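# Reseat brass ring parts and rethread the steel rod

## Task

Every brass ring part that fell out of the steel block's nests when the rod was pulled out crooked must sit in a nest again. The steel rod must then lie through the small barrel of every one of those parts, with its tip reaching beyond the end of the block.

## Robot and tools

Robot: two arms, left_arm and right_arm, each with a two-finger gripper. The scene frame has its origin at table height, midway between the arms. +z is up, +x points out over the table, and left_arm is on the +y side. Calibrated bases: left_arm at (+0.015, +0.415, 0) m, right_arm at (+0.042, -0.417, 0) m, each turned very slightly about z. Reported hand poses and velocities are in each arm's own base frame. The fixed camera and the table use the scene frame. Printed positions can be off by a few cm, more at long reach.

Gripper: the fingers point along the gripper's +z and close along its x. end_effector_position is the point between the pads, and the tips reach 17.5 mm past it. A block sticks out about 10 cm toward the gripper's -y.

The 18-number row, used by execute_actions and move. It holds both arms in one list: left dx, dy, dz, rx, ry, rz, left position, force_limit, speed, then the same nine for the right. Every value is in [-1, 1]. dx..rz are an offset, not a pose. They count from that arm's current Hand target, along the Hand target's own axes. 1.0 means 0.6 m of travel or 180 degrees of turn, and rx, ry, rz form a single rotation vector. Sending six zeros re-requests the current Hand target. Repeating an offset moves the arm further.

Gripper numbers are absolute settings:
- position: +1 is 50 mm open and about -0.65 is pads touching. Send -1 to grip; the fingers close until stopped.
- force_limit: -1 is about 20 N, 0 about 102 N, +1 about 185 N per pad.
- speed: -1 is 20 mm/s, 0 is 85, +1 is 150.
force_limit and speed start at +1. To leave a gripper unchanged, resend its last three numbers, because 0 is a real command. A new force_limit or speed only applies after the position changes by at least 0.01.

execute_actions(actions, cameras): actions is a list of actions. Each action is up to 15 rows, one per 1/30 s step, and a short table repeats its last row. All rows of one action count from the pose the arm had when that action began. Images return only when actions is empty or cameras names them. Camera names: cam_low, cam_left_wrist, cam_right_wrist, or ["all"].

move(target, speed, blend, stop_force, zero, blocking, cameras): drives straight-line paths toward the target offsets.
- target: one 18-number row, or up to 15 rows. Every row counts from the same starting Hand targets.
- speed: m/s, 0.002 to 3.6, default 0.25; turning is limited to twice that in rad/s.
- blend: in m, rounds corners in a list; 0 stops at each target.
- stop_force: 3 to 120 N. It ends an arm's path when the wrist feels that much push against its travel. It is unreliable when the gripper rotates. Leave it out when backing off something the arm is pressing on.
- zero: defaults to true and re-zeroes the sensor first.
- blocking=false returns early, but cannot be combined with stop_force.
A move lasts at most 10 s and does not avoid obstacles. Its result adds a move: line giving the ending (done, off_target, moving, held, fault) and the limits that acted (paced = pose clipped, held = steps withheld).

Other tools:
- wait(seconds 0-10) lets time pass.
- stop() brakes a running move.
- zoom_image(camera, region [x0, y0, x1, y1] in pixels, at most 504 each way) magnifies the newest image.
- zero_wrist_force(arm) re-zeroes that arm's force sensor.
- finished_scene(scene) ends the current scene, given its number, and cannot be undone.

Result lines: end_effector_position (m), quat_wxyz, velocities, Hand target (last commanded pose after clipping), Tool commands, Joint positions and torques, and Wrist force and torque in the end-effector axes, plus the peak since the last report. position_measured converts to an opening of about (250 - value) x 0.202 mm. object_status codes:
- 0: moving
- 1: blocked while opening
- 2: blocked while closing (a grip)
- 3: reached the commanded opening or pads met, usually meaning nothing is held
A grip made at force_limit -1 keeps reading 2 even if the part slips out.

Motion behaviour: orientation commands are clipped to within 32 degrees of the measured orientation at each step. Commands lag 0.09 to 0.22 s, and fast moves can overshoot. A gripper may stop short of its Hand target; to close the gap, command again or send the missing offset. Keep paths away from an arm's own base. The clearance check may hold commands that bring the arms close together.

Avoid:
- Faults. Pressing firmly stops an arm for 10 s: net force near 150 N (±25), or a wrist torque near 18-21 N m. Targets only slightly past a firm contact can trigger this, so approach slowly with stop_force.
- Contact between the two arms, and closing a gripper on the other arm's fingers.
- Dropping parts, releasing moving parts, fast impacts on the block, and anything leaving the table.
- Motor overheating from long stretched or pushing holds; a MOTOR HOT warning comes first at 70 °C, and at 85 °C the arm brakes for 30-60 s.

Occasionally a loose object gets a brief push from outside. Center a fixed object between the pads when gripping it.

Each tool is called after "Request:" as a command line: name --argument value for each argument, lists and objects as JSON in quotes; but a table of rows of numbers goes row by row, as --pt "numbers of a row", without its own name.

## Session

Request:
execute_actions --actions '[]'

Scene clock: 0.00 s.
left_arm: end_effector_position=(+0.6727, -0.2492, +0.1224) position_measured=3 object_status=3 end_effector_quat_wxyz=(+0.454, -0.243, +0.843, +0.157) | right_arm: end_effector_position=(+0.1074, -0.5082, +0.3102) position_measured=3 object_status=3 end_effector_quat_wxyz=(+0.621, -0.120, +0.718, -0.291)
Joint positions: left_arm=[-0.866 -1.008 1.783 -2.488 -0.576 -2.919] | right_arm=[1.552 -2.025 -2.054 0.704 2.883 -2.4]
Joint velocities: within noise
Joint torques (N m): no reading
Wrist force (N): no reading
Wrist torque (N m): no reading
Wrist force, peak (N): no reading
Hand target: left_arm +0.6727, -0.2492, +0.1224; +0.454, -0.243, +0.843, +0.157 | right_arm +0.1074, -0.5082, +0.3102; +0.621, -0.120, +0.718, -0.291
Tool commands: left_gripper/position=+1.0 left_gripper/force_limit=+1.0 left_gripper/speed=+1.0 right_gripper/position=+1.0 right_gripper/force_limit=+1.0 right_gripper/speed=+1.0

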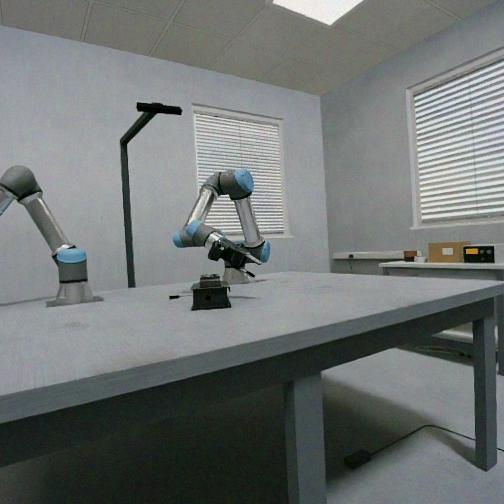

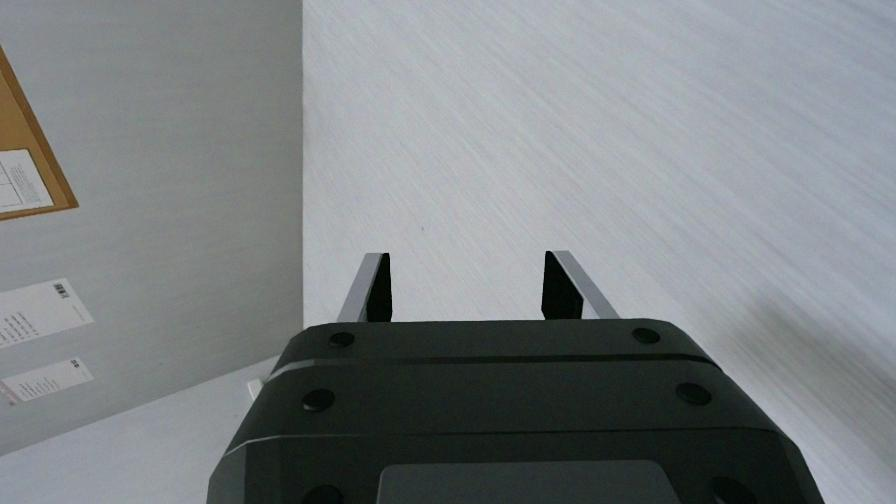

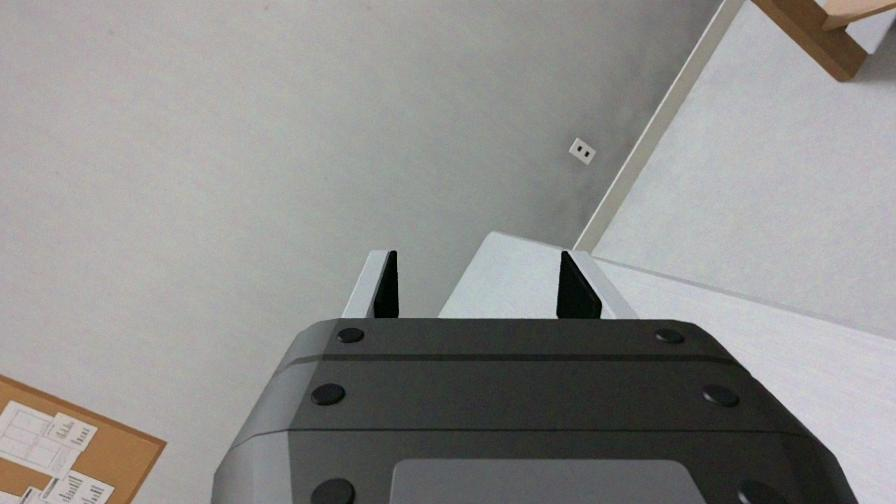

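Request:
zoom_image --camera "cam_low" --region '[150, 250, 270, 330]'

Request:
zoom_image --camera "cam_low" --region '[0, 260, 320, 420]'

Scaled by 4.200 from the camera's 504x504 image, which has a finer 720x720 frame.

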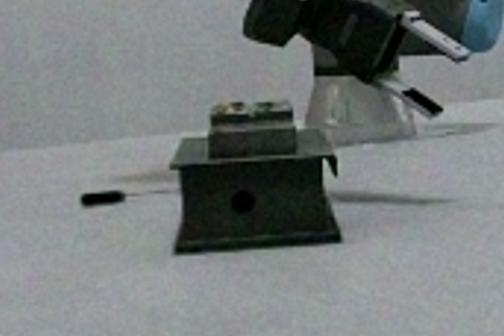

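Scaled by 1.575 from the camera's 504x504 image, which has a finer 720x720 frame.

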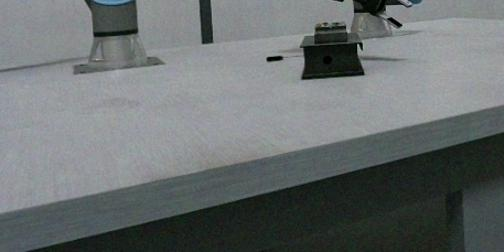

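Request:
move --pt "-0.155 -0.203 -0.325 0.105 0.305 0.163 1 1 1 0 0 0 0 0 0 1 1 1" --cameras '["all"]'

Scene clock: 5.10 s.
left_arm: end_effector_position=(+0.6492, -0.4204, +0.3003) position_measured=3 object_status=3 end_effector_quat_wxyz=(+0.000, +0.000, +1.000, +0.001) | right_arm: end_effector_position=(+0.1074, -0.5082, +0.3102) position_measured=3 object_status=3 end_effector_quat_wxyz=(+0.621, -0.120, +0.718, -0.291)
Joint positions: left_arm=[-0.748 -0.86 0.667 -1.377 -1.57 -2.32] | right_arm=[1.552 -2.025 -2.054 0.704 2.883 -2.4]
Joint torques (N m): left_arm=[-5.54 -69.49 -23.95 -4.15 -1 -0.56] | right_arm=[0.39 35.71 15.72 1.77 0.16 -0.22]
Wrist force (N): left_arm=[-1.5 -1.7 0.0] | right_arm=[-0.1 0.1 0.1]
Wrist torque (N m): left_arm=[-0.30 0.58 -0.13] | right_arm=[0.01 0.01 0.00]
Wrist force, peak (N): left_arm=[-1.7 -2.4 -0.9] | right_arm=[-0.3 0.3 -0.2]
Hand target: left_arm +0.6492, -0.4204, +0.3004; +0.000, +0.000, +1.000, +0.001 | right_arm +0.1074, -0.5082, +0.3102; +0.621, -0.120, +0.718, -0.291
Off the commanded pose: left_arm 0.000 m, 0 deg | right_arm 0.000 m, 0 deg.
move: done
camera_calibration:
cam_left_wrist: T_world_to_cam=[[-0.999822, -0.0030162, 0.0186176, 0.647605], [0.00365366, 0.937455, 0.348087, 0.307077], [-0.0185031, 0.348094, -0.937277, 0.570787], [0, 0, 0, 1]] pos_world=[0.65693, -0.484605, 0.416039]

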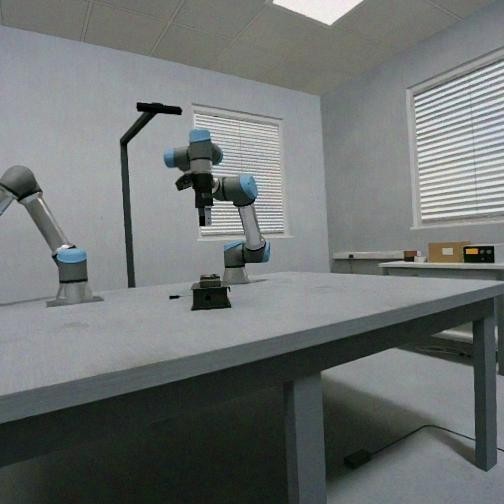

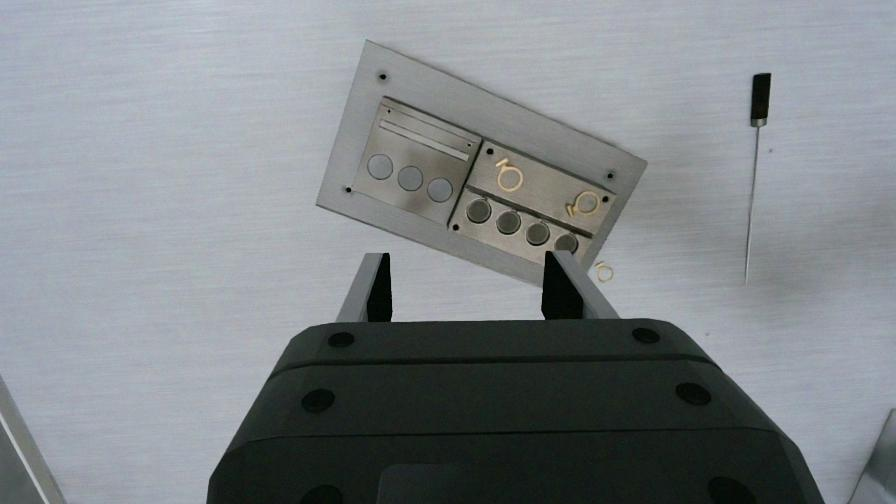

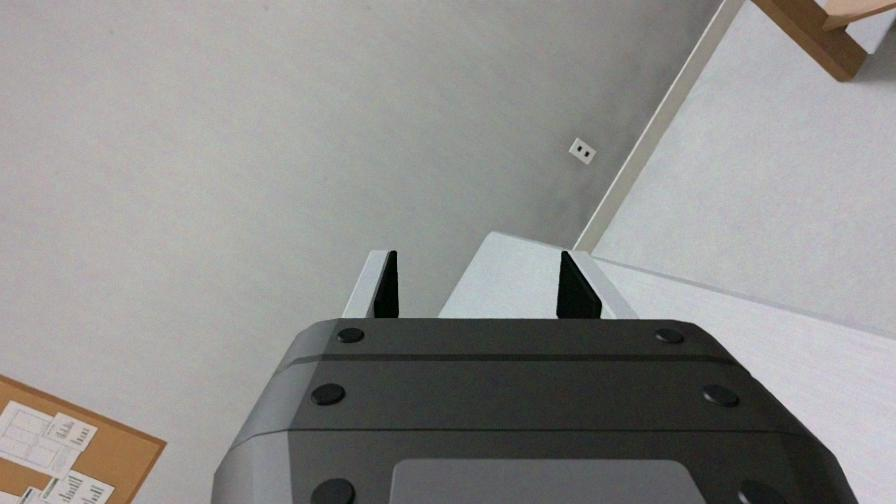

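Request:
zoom_image --camera "cam_left_wrist" --region '[440, 120, 640, 300]'

Request:
zoom_image --camera "cam_left_wrist" --region '[300, 20, 500, 220]'

Request:
zoom_image --camera "cam_left_wrist" --region '[650, 60, 850, 300]'

Scaled by 2.520 from the camera's 896x504 image, which has a finer 1280x720 frame.

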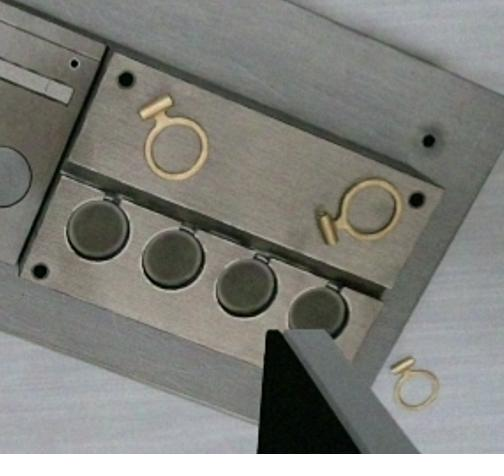

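Scaled by 2.520 from the camera's 896x504 image, which has a finer 1280x720 frame.

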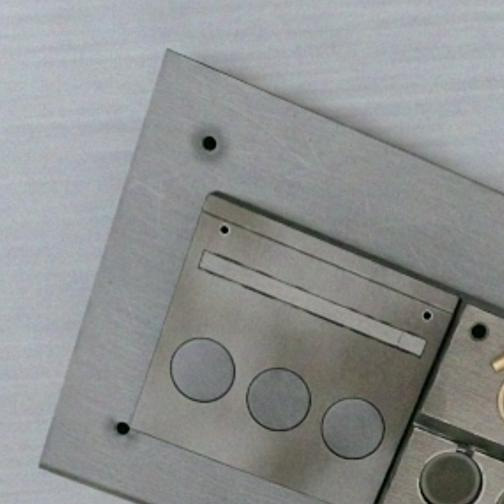

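Scaled by 2.100 from the camera's 896x504 image, which has a finer 1280x720 frame.

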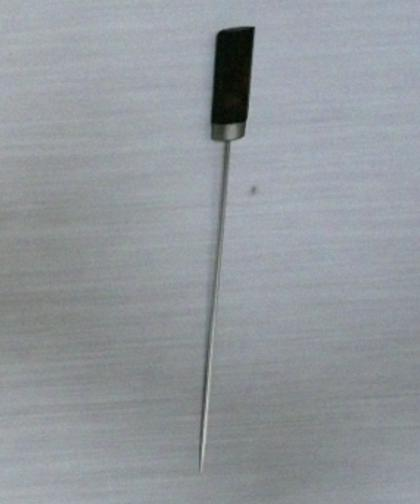

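Request:
move --pt "0.082 0 0.183 0 0 0 1 1 1 0 0 0 0 0 0 1 1 1" --cameras '["cam_left_wrist"]'

Request:
zoom_image --camera "cam_left_wrist" --region '[300, 0, 750, 330]'

Scene clock: 7.43 s.
left_arm: end_effector_position=(+0.6000, -0.4204, +0.1908) position_measured=3 object_status=3 end_effector_quat_wxyz=(+0.000, +0.000, +1.000, +0.000) | right_arm: end_effector_position=(+0.1074, -0.5082, +0.3102) position_measured=3 object_status=3 end_effector_quat_wxyz=(+0.621, -0.120, +0.718, -0.291)
Joint positions: left_arm=[-0.794 -0.987 1.159 -1.742 -1.57 -2.366] | right_arm=[1.552 -2.025 -2.054 0.704 2.883 -2.4]
Joint torques (N m): left_arm=[6.53 -43.97 -16.31 -3.23 -0.4 1.8] | right_arm=[-0.07 36.93 15.38 1.65 0.3 -0.21]
Wrist force (N): left_arm=[-1.5 -1.8 0.3] | right_arm=[0.0 0.2 0.1]
Wrist torque (N m): left_arm=[-0.30 0.58 -0.06] | right_arm=[0.03 0.01 0.00]
Wrist force, peak (N): left_arm=[-2.8 -2.0 -2.9] | right_arm=[0.5 -0.2 0.2]
Hand target: left_arm +0.6000, -0.4203, +0.1906; +0.000, +0.000, +1.000, +0.001 | right_arm +0.1074, -0.5082, +0.3102; +0.621, -0.120, +0.718, -0.291
Off the commanded pose: left_arm 0.000 m, 0 deg | right_arm 0.000 m, 0 deg.
move: done
camera_calibration:
cam_left_wrist: T_world_to_cam=[[-0.999827, -0.00281265, 0.0183727, 0.600529], [0.00375517, 0.937532, 0.347878, 0.345413], [-0.0182034, 0.347887, -0.93736, 0.466987], [0, 0, 0, 1]] pos_world=[0.607629, -0.484605, 0.306539]
Images, in order (width x height): cam_left_wrist 896x504.

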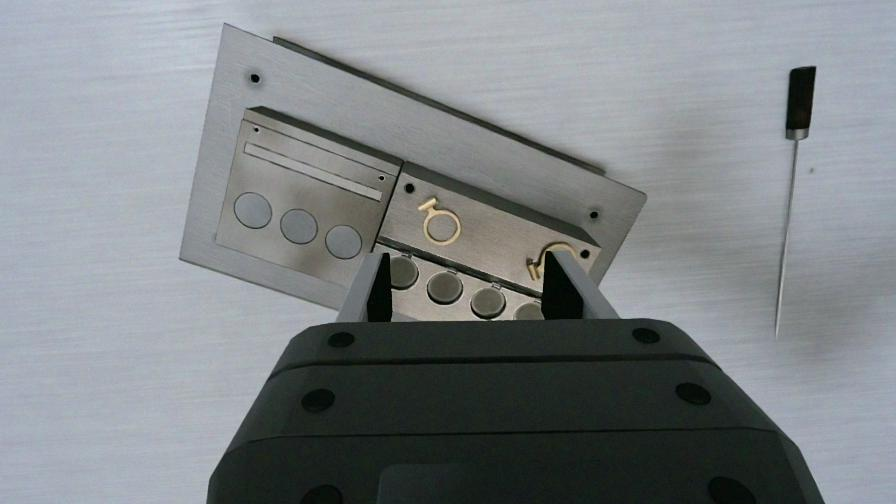

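Scaled by 1.120 from the camera's 896x504 image, which has a finer 1280x720 frame.

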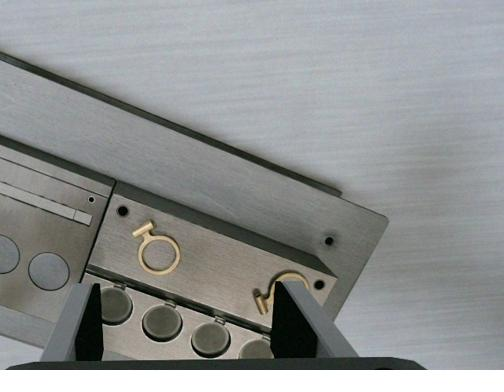

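Request:
zoom_image --camera "cam_left_wrist" --region '[370, 160, 490, 320]'

Request:
zoom_image --camera "cam_left_wrist" --region '[460, 200, 620, 320]'

Scaled by 3.150 from the camera's 896x504 image, which has a finer 1280x720 frame.

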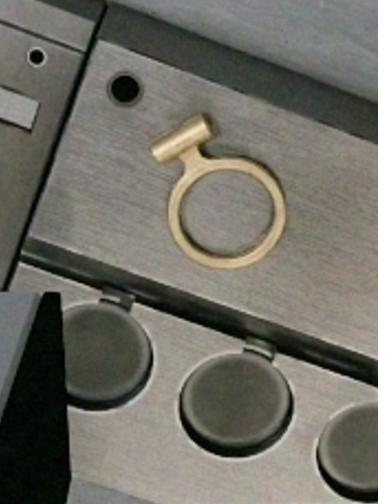

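Scaled by 3.150 from the camera's 896x504 image, which has a finer 1280x720 frame.

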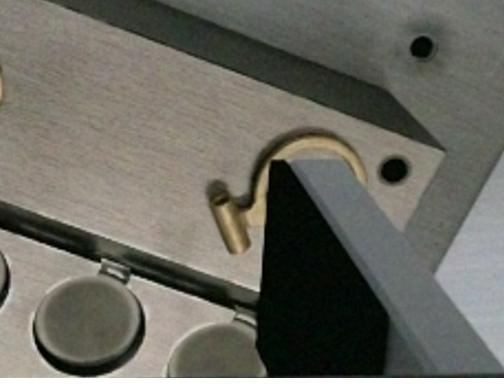

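Request:
move --pt "0.17 0.11 -0.05 0.158 -0.107 -0.167 1 1 1 0 0 0 0 0 0 1 1 1" --pt "0.222 0.143 0.097 0.316 -0.213 -0.334 1 1 1 0 0 0 0 0 0 1 1 1" --blend 0.03 --cameras '["all"]'

Request:
zoom_image --camera "cam_left_wrist" --region '[250, 0, 650, 250]'

Scene clock: 15.93 s.
left_arm: end_effector_position=(+0.4667, -0.3345, +0.1324) position_measured=3 object_status=3 end_effector_quat_wxyz=(+0.301, -0.471, +0.700, -0.445) | right_arm: end_effector_position=(+0.1074, -0.5082, +0.3102) position_measured=3 object_status=3 end_effector_quat_wxyz=(+0.621, -0.120, +0.718, -0.291)
Joint positions: left_arm=[-1.171 -1.109 2.475 -3.924 -0.875 -3.541] | right_arm=[1.552 -2.025 -2.054 0.704 2.883 -2.4]
Joint torques (N m): left_arm=[0.6 -31.45 -20.33 -3.15 1.31 -1.46] | right_arm=[0.15 36.34 14.75 1.75 0.24 -0.09]
Wrist force (N): left_arm=[-2.1 -1.3 -0.5] | right_arm=[-0.1 0.2 -0.3]
Wrist torque (N m): left_arm=[-0.29 0.28 -0.55] | right_arm=[0.02 0.02 -0.01]
Wrist force, peak (N): left_arm=[-2.7 -3.2 0.5] | right_arm=[-0.1 0.3 -0.5]
Hand target: left_arm +0.4667, -0.3345, +0.1325; +0.301, -0.471, +0.700, -0.445 | right_arm +0.1074, -0.5082, +0.3102; +0.621, -0.120, +0.718, -0.291
Off the commanded pose: left_arm 0.000 m, 0 deg | right_arm 0.000 m, 0 deg.
move: done
camera_calibration:
cam_left_wrist: T_world_to_cam=[[-0.390061, -0.920754, 0.00808541, -0.121679], [-0.657105, 0.272198, -0.702937, 0.51066], [0.645031, -0.279501, -0.711206, -0.169315], [0, 0, 0, 1]] pos_world=[0.397309, -0.298361, 0.239528]

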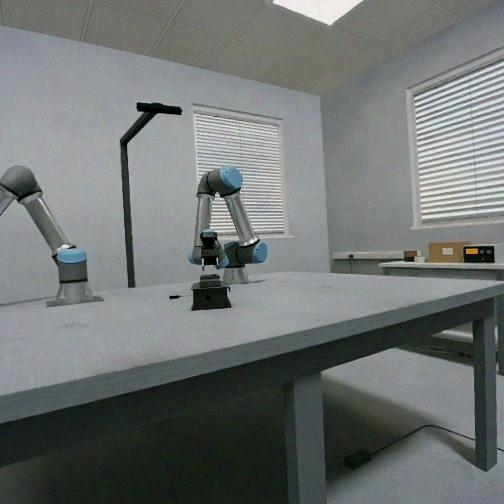

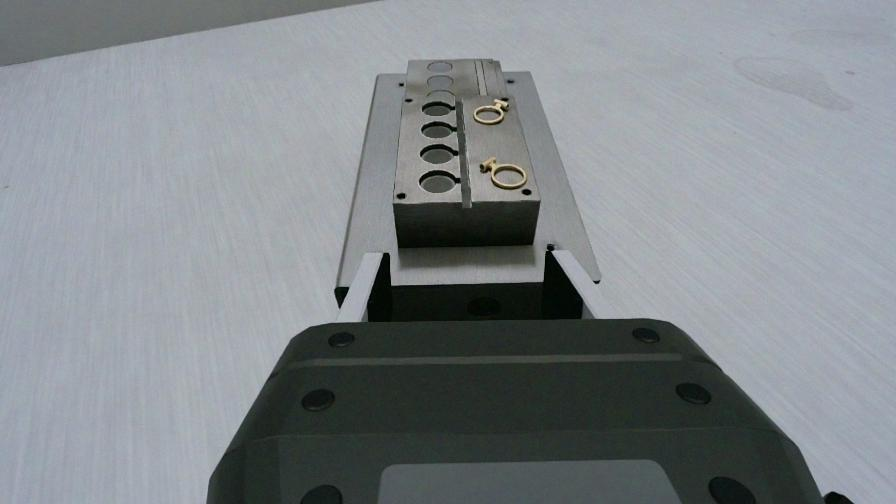

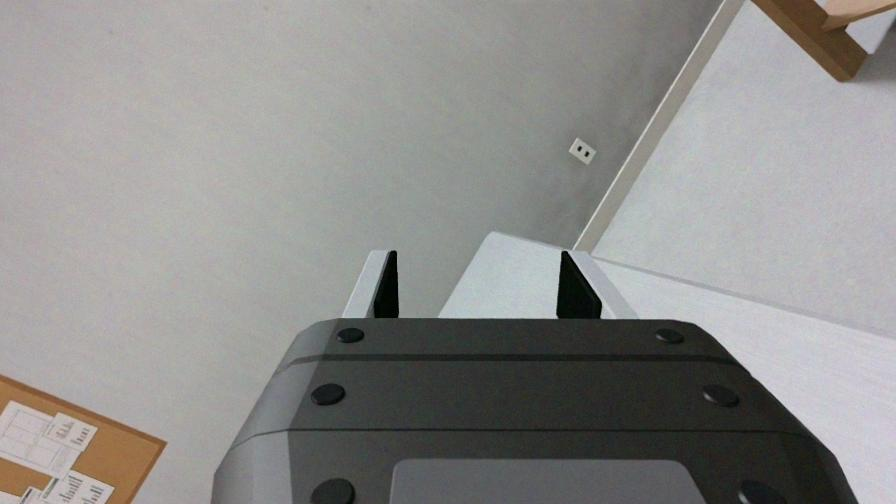

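Scaled by 1.260 from the camera's 896x504 image, which has a finer 1280x720 frame.

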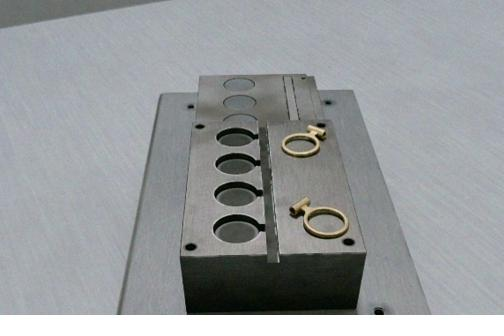

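Request:
zoom_image --camera "cam_left_wrist" --region '[380, 50, 560, 230]'

Scaled by 2.800 from the camera's 896x504 image, which has a finer 1280x720 frame.

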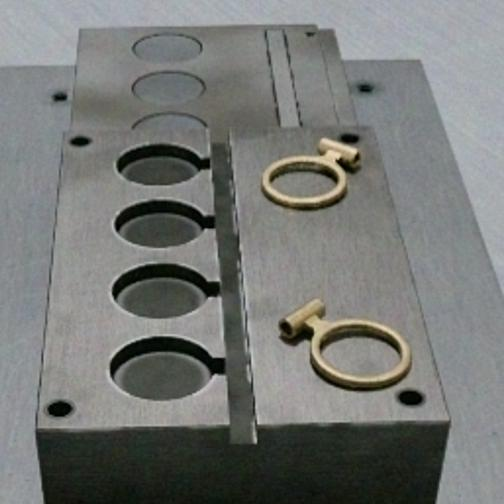

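Request:
move --pt "0.050 -0.261 0.164 -0.316 0.213 0.334 1 1 1 0 0 0 0 0 0 1 1 1"

Scene clock: 22.97 s.
left_arm: end_effector_position=(+0.5994, -0.4208, +0.2327) position_measured=3 object_status=3 end_effector_quat_wxyz=(+0.000, +0.000, +1.000, +0.001) | right_arm: end_effector_position=(+0.1074, -0.5082, +0.3102) position_measured=3 object_status=3 end_effector_quat_wxyz=(+0.621, -0.120, +0.718, -0.291)
Joint positions: left_arm=[-0.795 -1 1.073 -1.642 -1.57 -2.367] | right_arm=[1.552 -2.025 -2.054 0.704 2.883 -2.4]
Joint torques (N m): left_arm=[-0.56 -62.59 -26.56 -2.23 -0.92 0.25] | right_arm=[0.11 36.05 15.4 1.87 0.35 -0.08]
Wrist force (N): left_arm=[-1.5 -1.8 0.1] | right_arm=[-0.1 0.0 0.1]
Wrist torque (N m): left_arm=[-0.31 0.57 -0.13] | right_arm=[0.00 0.00 0.00]
Wrist force, peak (N): left_arm=[-2.5 -2.7 -0.3] | right_arm=[0.1 0.5 -0.1]
Hand target: left_arm +0.5994, -0.4208, +0.2327; +0.000, +0.000, +1.000, +0.001 | right_arm +0.1074, -0.5082, +0.3102; +0.621, -0.120, +0.718, -0.291
Off the commanded pose: left_arm 0.000 m, 0 deg | right_arm 0.000 m, 0 deg.
move: done

Request:
move --pt "-0.023 -0.024 0.105 0 0 0.856 0 0 0 0 0 0 0 0 0 1 1 1" --speed 0.5 --cameras '["cam_left_wrist"]'

Request:
zoom_image --camera "cam_left_wrist" --region '[340, 120, 640, 330]'

Scene clock: 26.63 s.
left_arm: end_effector_position=(+0.6132, -0.4352, +0.1696) position_measured=152 object_status=3 end_effector_quat_wxyz=(-0.001, +0.974, +0.225, +0.000) | right_arm: end_effector_position=(+0.1074, -0.5082, +0.3102) position_measured=3 object_status=3 end_effector_quat_wxyz=(+0.621, -0.120, +0.718, -0.291)
Joint positions: left_arm=[-0.796 -0.926 1.115 -1.758 -1.57 0.322] | right_arm=[1.552 -2.025 -2.054 0.704 2.883 -2.4]
Joint torques (N m): left_arm=[7.28 -62.72 -18.42 -1.56 0.14 1.96] | right_arm=[-0.57 37.18 14.16 1.81 0.49 -0.19]
Wrist force (N): left_arm=[-1.2 -1.7 0.1] | right_arm=[0.2 0.0 0.0]
Wrist torque (N m): left_arm=[-0.29 0.52 -0.15] | right_arm=[0.00 -0.04 0.01]
Wrist force, peak (N): left_arm=[-1.7 -2.0 0.0] | right_arm=[-0.4 0.2 0.0]
Hand target: left_arm +0.6132, -0.4351, +0.1697; -0.001, +0.974, +0.225, +0.000 | right_arm +0.1074, -0.5082, +0.3102; +0.621, -0.120, +0.718, -0.291
Off the commanded pose: left_arm 0.000 m, 0 deg | right_arm 0.000 m, 0 deg.
move: done
camera_calibration:
cam_left_wrist: T_world_to_cam=[[0.897884, 0.439833, 0.0187081, -0.357], [0.406912, -0.845395, 0.34602, -0.656215], [0.168007, -0.303073, -0.938041, 0.0552252], [0, 0, 0, 1]] pos_world=[0.578288, -0.381003, 0.285545]
Images, in order (width x height): cam_left_wrist 896x504.

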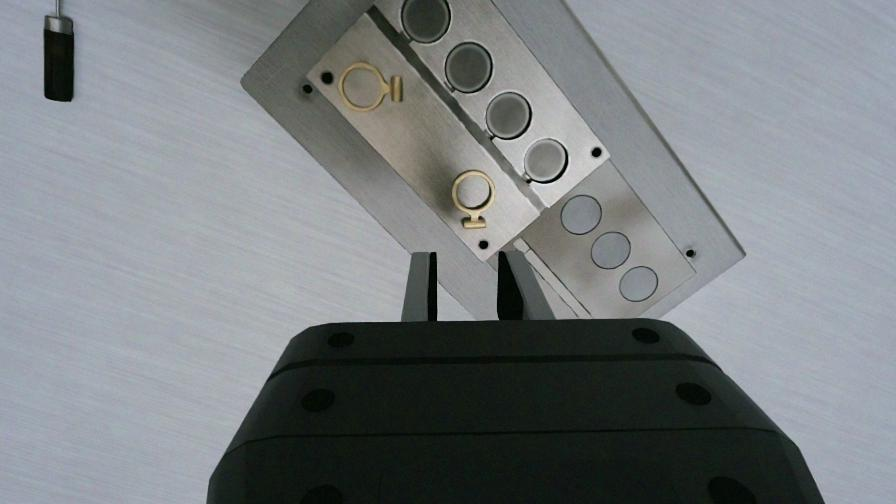

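Scaled by 1.680 from the camera's 896x504 image, which has a finer 1280x720 frame.

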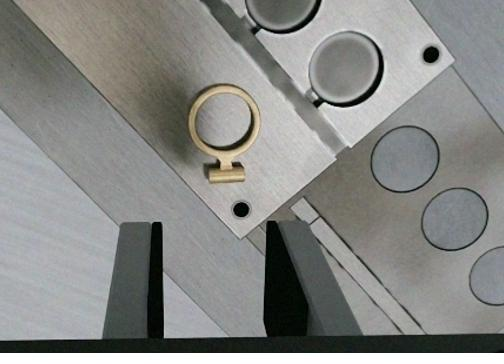

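Request:
move --pt "0.0087 -0.011 0.058 0 0 0 0 0 0 0 0 0 0 0 0 1 1 1" --speed 0.05 --stop_force 8 --cameras '["cam_left_wrist"]'

Request:
zoom_image --camera "cam_left_wrist" --region '[390, 190, 540, 330]'

Scene clock: 32.07 s.
left_arm: end_effector_position=(+0.6150, -0.4269, +0.1349) position_measured=152 object_status=3 end_effector_quat_wxyz=(-0.001, +0.974, +0.225, +0.000) | right_arm: end_effector_position=(+0.1074, -0.5082, +0.3102) position_measured=3 object_status=3 end_effector_quat_wxyz=(+0.621, -0.120, +0.718, -0.291)
Joint positions: left_arm=[-0.786 -0.914 1.186 -1.841 -1.57 0.332] | right_arm=[1.552 -2.025 -2.054 0.704 2.883 -2.4]
Joint torques (N m): left_arm=[-5.67 -70.32 -35.75 -0.34 0.59 -1.83] | right_arm=[-0.75 36.78 14.43 2.05 0.28 -0.09]
Wrist force (N): left_arm=[-1.3 -1.6 0.4] | right_arm=[-0.1 0.3 -0.3]
Wrist torque (N m): left_arm=[-0.28 0.53 -0.15] | right_arm=[0.05 0.01 0.00]
Wrist force, peak (N): left_arm=[-1.5 -2.0 1.0] | right_arm=[-0.2 0.2 -0.5]
Hand target: left_arm +0.6150, -0.4269, +0.1349; -0.001, +0.974, +0.225, +0.000 | right_arm +0.1074, -0.5082, +0.3102; +0.621, -0.120, +0.718, -0.291
Off the commanded pose: left_arm 0.000 m, 0 deg | right_arm 0.000 m, 0 deg.
move: done
camera_calibration:
cam_left_wrist: T_world_to_cam=[[0.897975, 0.439645, 0.0187866, -0.361761], [0.406711, -0.845493, 0.346016, -0.637843], [0.168008, -0.303073, -0.93804, 0.0248872], [0, 0, 0, 1]] pos_world=[0.580089, -0.372703, 0.250846]
Images, in order (width x height): cam_left_wrist 896x504.

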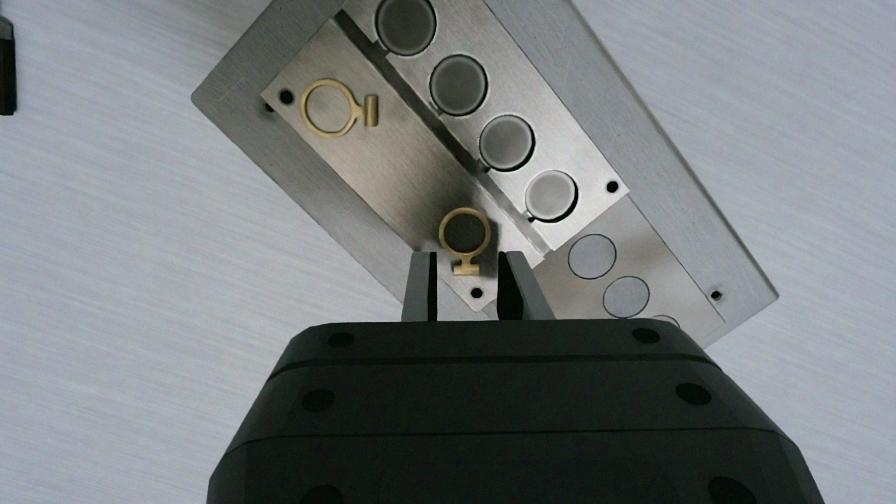

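Scaled by 3.360 from the camera's 896x504 image, which has a finer 1280x720 frame.

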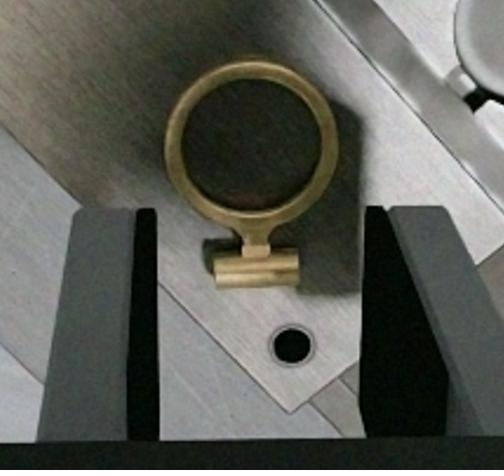

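Request:
move --pt "0 0 0.022 0 0 0 0 0 0 0 0 0 0 0 0 1 1 1" --speed 0.005 --stop_force 4 --cameras '["cam_left_wrist"]'

Request:
zoom_image --camera "cam_left_wrist" --region '[390, 190, 540, 330]'

Scene clock: 36.10 s.
left_arm: end_effector_position=(+0.6150, -0.4269, +0.1217) position_measured=152 object_status=3 end_effector_quat_wxyz=(-0.001, +0.974, +0.225, +0.000) | right_arm: end_effector_position=(+0.1074, -0.5082, +0.3102) position_measured=3 object_status=3 end_effector_quat_wxyz=(+0.621, -0.120, +0.718, -0.291)
Joint positions: left_arm=[-0.786 -0.905 1.205 -1.87 -1.57 0.332] | right_arm=[1.552 -2.025 -2.054 0.704 2.883 -2.4]
Joint torques (N m): left_arm=[1.34 -53.75 -20.96 -1.95 0.52 0.07] | right_arm=[-0.2 36.56 14.49 1.9 0.17 -0.2]
Wrist force (N): left_arm=[-1.3 -1.7 0.1] | right_arm=[0.2 0.1 0.1]
Wrist torque (N m): left_arm=[-0.31 0.54 -0.15] | right_arm=[0.01 -0.03 0.00]
Wrist force, peak (N): left_arm=[-1.5 -1.9 0.1] | right_arm=[0.3 0.5 -0.2]
Hand target: left_arm +0.6150, -0.4269, +0.1217; -0.001, +0.974, +0.225, +0.000 | right_arm +0.1074, -0.5082, +0.3102; +0.621, -0.120, +0.718, -0.291
Off the commanded pose: left_arm 0.000 m, 0 deg | right_arm 0.000 m, 0 deg.
move: done
camera_calibration:
cam_left_wrist: T_world_to_cam=[[0.898012, 0.439569, 0.0188183, -0.361569], [0.40663, -0.845533, 0.346015, -0.633209], [0.168009, -0.303073, -0.93804, 0.0124109], [0, 0, 0, 1]] pos_world=[0.580089, -0.372703, 0.237546]
Images, in order (width x height): cam_left_wrist 896x504.

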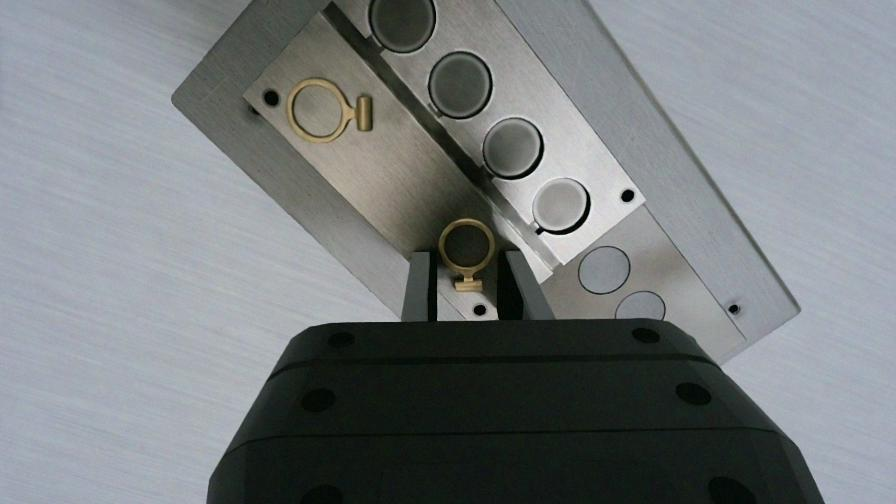

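Scaled by 3.360 from the camera's 896x504 image, which has a finer 1280x720 frame.

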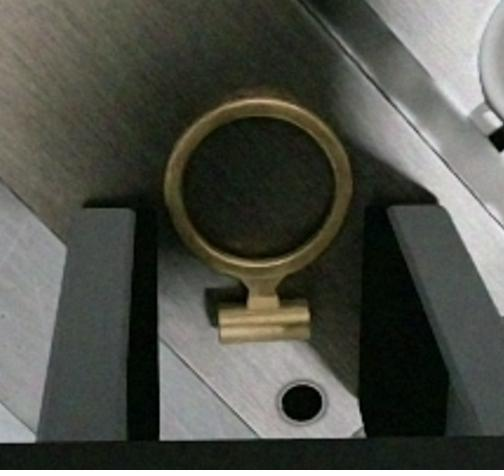

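Request:
move --pt "0.0006 0 0.02 0 0 0 0 0 0 0 0 0 0 0 0 1 1 1" --speed 0.005 --stop_force 4 --cameras '["cam_left_wrist"]'

Request:
zoom_image --camera "cam_left_wrist" --region '[390, 190, 540, 330]'

Scene clock: 37.87 s.
left_arm: end_effector_position=(+0.6151, -0.4269, +0.1207) position_measured=152 object_status=3 end_effector_quat_wxyz=(+0.000, +0.974, +0.225, +0.000) | right_arm: end_effector_position=(+0.1074, -0.5082, +0.3102) position_measured=3 object_status=3 end_effector_quat_wxyz=(+0.621, -0.120, +0.718, -0.291)
Joint positions: left_arm=[-0.786 -0.904 1.206 -1.872 -1.57 0.332] | right_arm=[1.552 -2.025 -2.054 0.704 2.883 -2.4]
Joint torques (N m): left_arm=[0.36 -62.43 -33.73 -0.53 0.4 1.25] | right_arm=[0.23 37.88 15.38 1.92 0.48 -0.34]
Wrist force (N): left_arm=[-1.8 -4.9 -5.5] | right_arm=[0.0 0.0 0.2]
Wrist torque (N m): left_arm=[-0.42 0.59 -0.18] | right_arm=[0.01 -0.01 0.00]
Wrist force, peak (N): left_arm=[-4.1 -9.4 -16.3] | right_arm=[0.1 0.3 0.3]
Hand target: left_arm +0.6151, -0.4269, +0.1207; +0.000, +0.974, +0.225, +0.000 (not the last commanded pose) | right_arm +0.1074, -0.5082, +0.3102; +0.621, -0.120, +0.718, -0.291
Off the commanded pose: left_arm 0.011 m, 0 deg | right_arm 0.000 m, 0 deg.
move: contact (left_arm)
camera_calibration:
cam_left_wrist: T_world_to_cam=[[0.897984, 0.439623, 0.0188462, -0.361522], [0.406646, -0.845463, 0.346166, -0.632916], [0.168116, -0.303188, -0.937984, 0.0114479], [0, 0, 0, 1]] pos_world=[0.580089, -0.372703, 0.236645]
Images, in order (width x height): cam_left_wrist 896x504.

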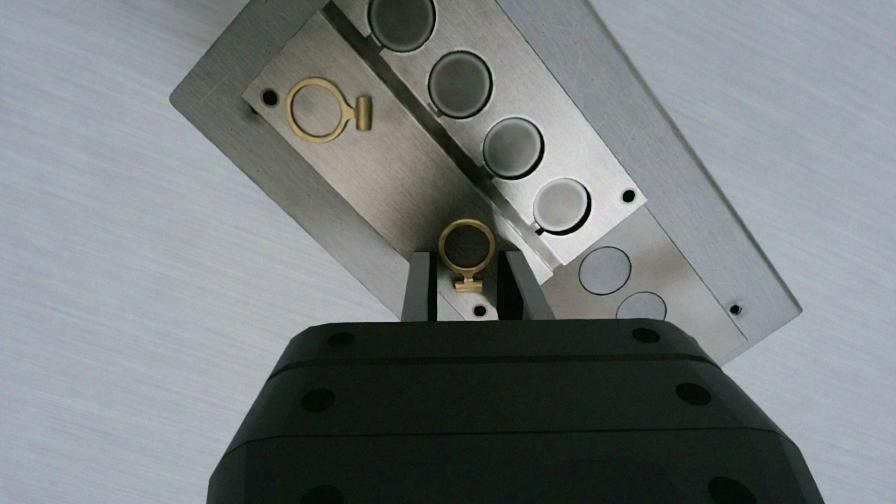

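Scaled by 3.360 from the camera's 896x504 image, which has a finer 1280x720 frame.

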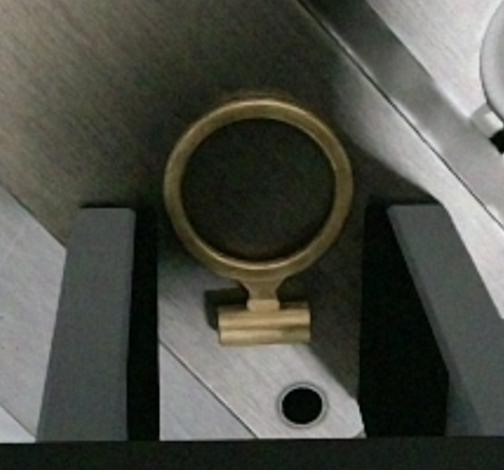

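Request:
move --pt "0.0005 0 -0.0017 0 0 0 0 0 0 0 0 0 0 0 0 1 1 1" --speed 0.02

Request:
move --pt "0 0 0 0 0 0 -1 -0.9 -1 0 0 0 0 0 0 1 1 1" --cameras '["cam_left_wrist"]'

Request:
zoom_image --camera "cam_left_wrist" --region '[390, 190, 540, 330]'

Scene clock: 39.17 s.
left_arm: end_effector_position=(+0.6153, -0.4268, +0.1218) position_measured=152 object_status=3 end_effector_quat_wxyz=(+0.000, +0.974, +0.225, +0.000) | right_arm: end_effector_position=(+0.1074, -0.5082, +0.3102) position_measured=3 object_status=3 end_effector_quat_wxyz=(+0.621, -0.120, +0.718, -0.291)
Joint positions: left_arm=[-0.786 -0.905 1.204 -1.87 -1.57 0.332] | right_arm=[1.552 -2.025 -2.054 0.704 2.883 -2.4]
Joint torques (N m): left_arm=[7.2 -69.61 -34.27 -0.75 0.54 2.05] | right_arm=[-0.17 37.18 15.67 2.02 0.14 -0.33]
Wrist force (N): left_arm=[-1.3 -1.8 0.2] | right_arm=[0.2 0.1 -0.1]
Wrist torque (N m): left_arm=[-0.31 0.54 -0.15] | right_arm=[0.01 -0.04 0.01]
Wrist force, peak (N): left_arm=[-1.8 -4.5 -5.3] | right_arm=[0.2 0.3 0.2]
Hand target: left_arm +0.6153, -0.4268, +0.1217; +0.000, +0.974, +0.225, +0.000 | right_arm +0.1074, -0.5082, +0.3102; +0.621, -0.120, +0.718, -0.291
Off the commanded pose: left_arm 0.000 m, 0 deg | right_arm 0.000 m, 0 deg.
move: done

Scene clock: 40.00 s.
left_arm: end_effector_position=(+0.6153, -0.4268, +0.1218) position_measured=213 object_status=2 end_effector_quat_wxyz=(+0.000, +0.974, +0.225, +0.000) | right_arm: end_effector_position=(+0.1074, -0.5082, +0.3102) position_measured=3 object_status=3 end_effector_quat_wxyz=(+0.621, -0.120, +0.718, -0.291)
Joint positions: left_arm=[-0.786 -0.905 1.204 -1.87 -1.57 0.332] | right_arm=[1.552 -2.025 -2.054 0.704 2.883 -2.4]
Joint torques (N m): left_arm=[6.69 -67.59 -25.02 -3.73 0.38 1.61] | right_arm=[0.24 37.09 15.42 2.04 0.45 -0.27]
Wrist force (N): left_arm=[-1.2 -1.3 -1.1] | right_arm=[0.0 0.0 0.1]
Wrist torque (N m): left_arm=[-0.25 0.52 -0.15] | right_arm=[-0.01 0.01 0.00]
Wrist force, peak (N): left_arm=[-1.6 -1.6 -1.1] | right_arm=[0.3 0.0 -0.3]
Hand target: left_arm +0.6153, -0.4268, +0.1217; +0.000, +0.974, +0.225, +0.000 | right_arm +0.1074, -0.5082, +0.3102; +0.621, -0.120, +0.718, -0.291
Off the commanded pose: left_arm 0.000 m, 0 deg | right_arm 0.000 m, 0 deg.
move: done
camera_calibration:
cam_left_wrist: T_world_to_cam=[[0.897984, 0.439623, 0.0188462, -0.361854], [0.406646, -0.845463, 0.346166, -0.6333], [0.168116, -0.303188, -0.937984, 0.0123658], [0, 0, 0, 1]] pos_world=[0.580389, -0.372603, 0.237645]
Images, in order (width x height): cam_left_wrist 896x504.

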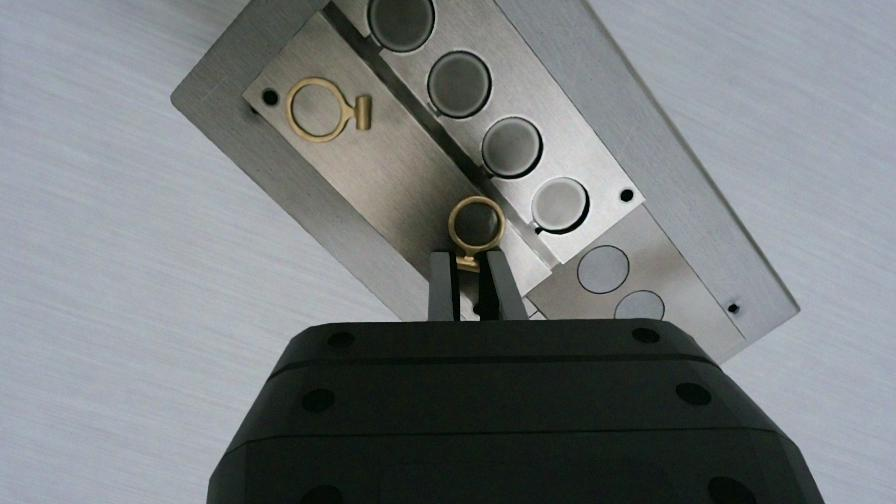

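Scaled by 3.360 from the camera's 896x504 image, which has a finer 1280x720 frame.

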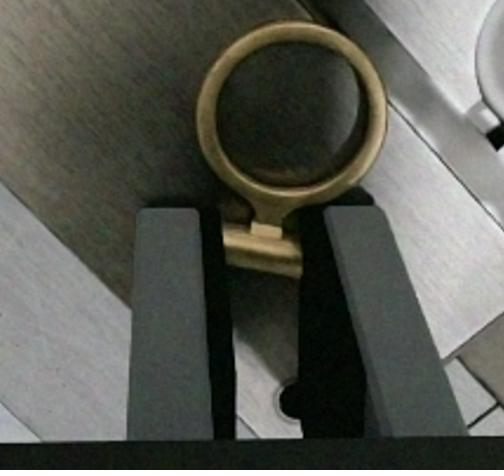

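Request:
move --pt "0 0 -0.03 0 0 0 -1 -0.9 -1 0 0 0 0 0 0 1 1 1" --speed 0.05 --cameras '["cam_left_wrist"]'

Request:
zoom_image --camera "cam_left_wrist" --region '[390, 190, 540, 330]'

Scene clock: 41.67 s.
left_arm: end_effector_position=(+0.6154, -0.4268, +0.1401) position_measured=213 object_status=2 end_effector_quat_wxyz=(+0.000, +0.974, +0.225, +0.000) | right_arm: end_effector_position=(+0.1074, -0.5082, +0.3102) position_measured=3 object_status=3 end_effector_quat_wxyz=(+0.621, -0.120, +0.718, -0.291)
Joint positions: left_arm=[-0.786 -0.918 1.177 -1.83 -1.57 0.332] | right_arm=[1.552 -2.025 -2.054 0.704 2.883 -2.4]
Joint torques (N m): left_arm=[2.77 -48.24 -10.48 -5.69 0.43 -0.18] | right_arm=[-0.43 37.44 15.3 2.05 0.47 -0.24]
Wrist force (N): left_arm=[-1.1 -1.4 0.2] | right_arm=[0.1 0.3 -0.2]
Wrist torque (N m): left_arm=[-0.25 0.51 -0.14] | right_arm=[0.04 -0.02 0.00]
Wrist force, peak (N): left_arm=[-1.5 -1.8 1.4] | right_arm=[0.1 0.3 -0.2]
Hand target: left_arm +0.6153, -0.4268, +0.1397; +0.000, +0.974, +0.225, +0.000 | right_arm +0.1074, -0.5082, +0.3102; +0.621, -0.120, +0.718, -0.291
Off the commanded pose: left_arm 0.000 m, 0 deg | right_arm 0.000 m, 0 deg.
move: done
camera_calibration:
cam_left_wrist: T_world_to_cam=[[0.898003, 0.43958, 0.0189638, -0.362256], [0.406522, -0.845414, 0.346432, -0.639612], [0.168317, -0.303388, -0.937883, 0.0293135], [0, 0, 0, 1]] pos_world=[0.58039, -0.372603, 0.255944]
Images, in order (width x height): cam_left_wrist 896x504.

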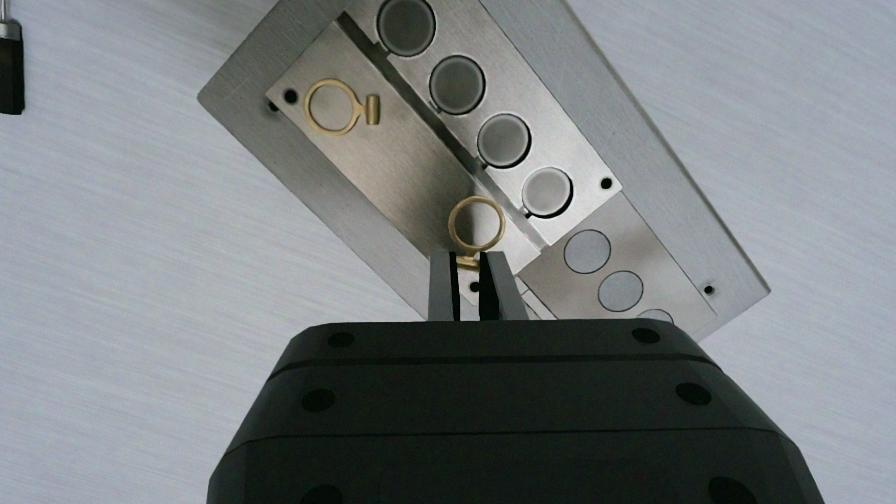

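Scaled by 3.360 from the camera's 896x504 image, which has a finer 1280x720 frame.

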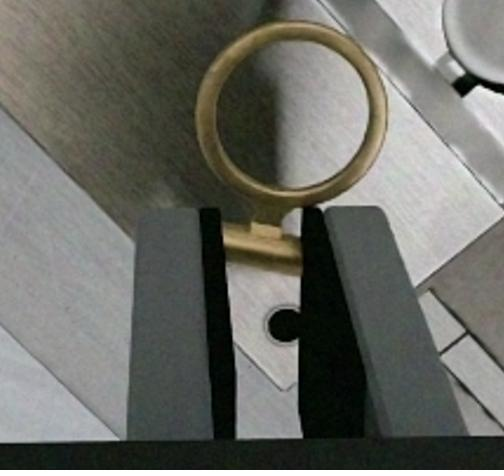

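Request:
move --pt "0.0242 -0.0187 0.0167 0 0 0.2 -1 -0.9 -1 0 0 0 0 0 0 1 1 1" --speed 0.1 --cameras '["cam_left_wrist"]'

Request:
zoom_image --camera "cam_left_wrist" --region '[390, 150, 570, 330]'

Scene clock: 48.40 s.
left_arm: end_effector_position=(+0.6235, -0.4103, +0.1297) position_measured=213 object_status=2 end_effector_quat_wxyz=(+0.000, +0.996, -0.087, +0.000) | right_arm: end_effector_position=(+0.1074, -0.5082, +0.3102) position_measured=3 object_status=3 end_effector_quat_wxyz=(+0.621, -0.120, +0.718, -0.291)
Joint positions: left_arm=[-0.762 -0.917 1.203 -1.857 -1.57 0.984] | right_arm=[1.552 -2.025 -2.054 0.704 2.883 -2.4]
Joint torques (N m): left_arm=[-0.01 -47.72 -16.95 -4.36 -0.94 -1.21] | right_arm=[-0.13 37.63 14.84 2.03 0.32 -0.19]
Wrist force (N): left_arm=[-1.3 -1.8 0.2] | right_arm=[-0.1 0.0 0.1]
Wrist torque (N m): left_arm=[-0.31 0.54 -0.15] | right_arm=[0.00 0.02 0.01]
Wrist force, peak (N): left_arm=[-1.6 -2.1 0.2] | right_arm=[-0.5 0.2 -0.3]
Hand target: left_arm +0.6235, -0.4103, +0.1297; +0.000, +0.996, -0.088, +0.000 | right_arm +0.1074, -0.5082, +0.3102; +0.621, -0.120, +0.718, -0.291
Off the commanded pose: left_arm 0.000 m, 0 deg | right_arm 0.000 m, 0 deg.
move: done
camera_calibration:
cam_left_wrist: T_world_to_cam=[[0.984925, -0.172017, 0.0182466, -0.681724], [-0.16763, -0.923095, 0.346116, -0.299238], [-0.0426945, -0.343957, -0.938014, 0.138201], [0, 0, 0, 1]] pos_world=[0.627186, -0.345957, 0.245645]
Images, in order (width x height): cam_left_wrist 896x504.

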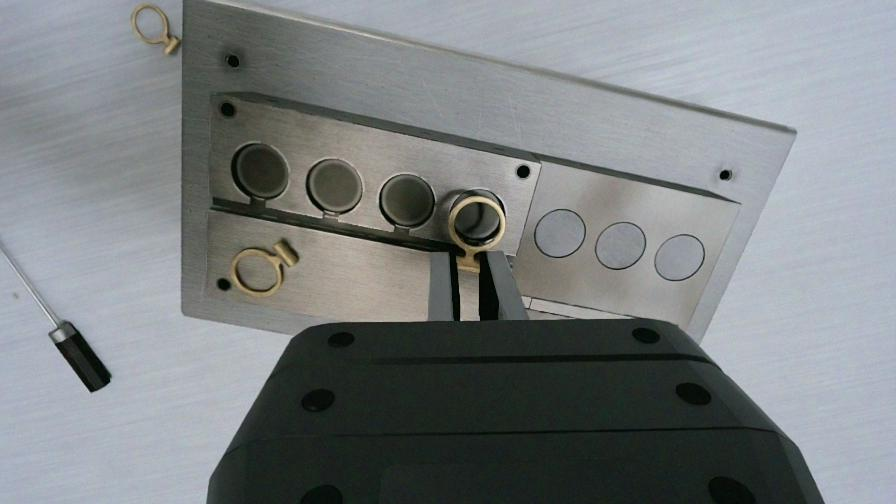

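Scaled by 2.800 from the camera's 896x504 image, which has a finer 1280x720 frame.

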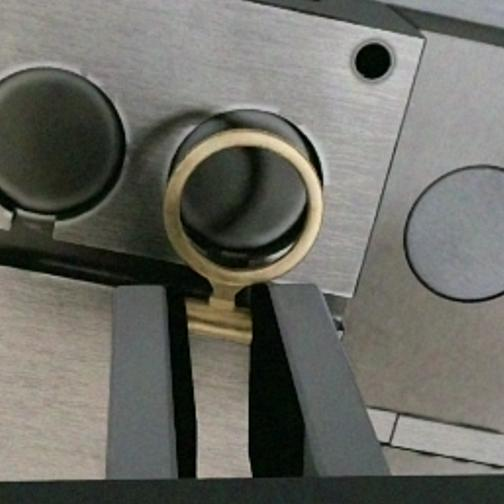

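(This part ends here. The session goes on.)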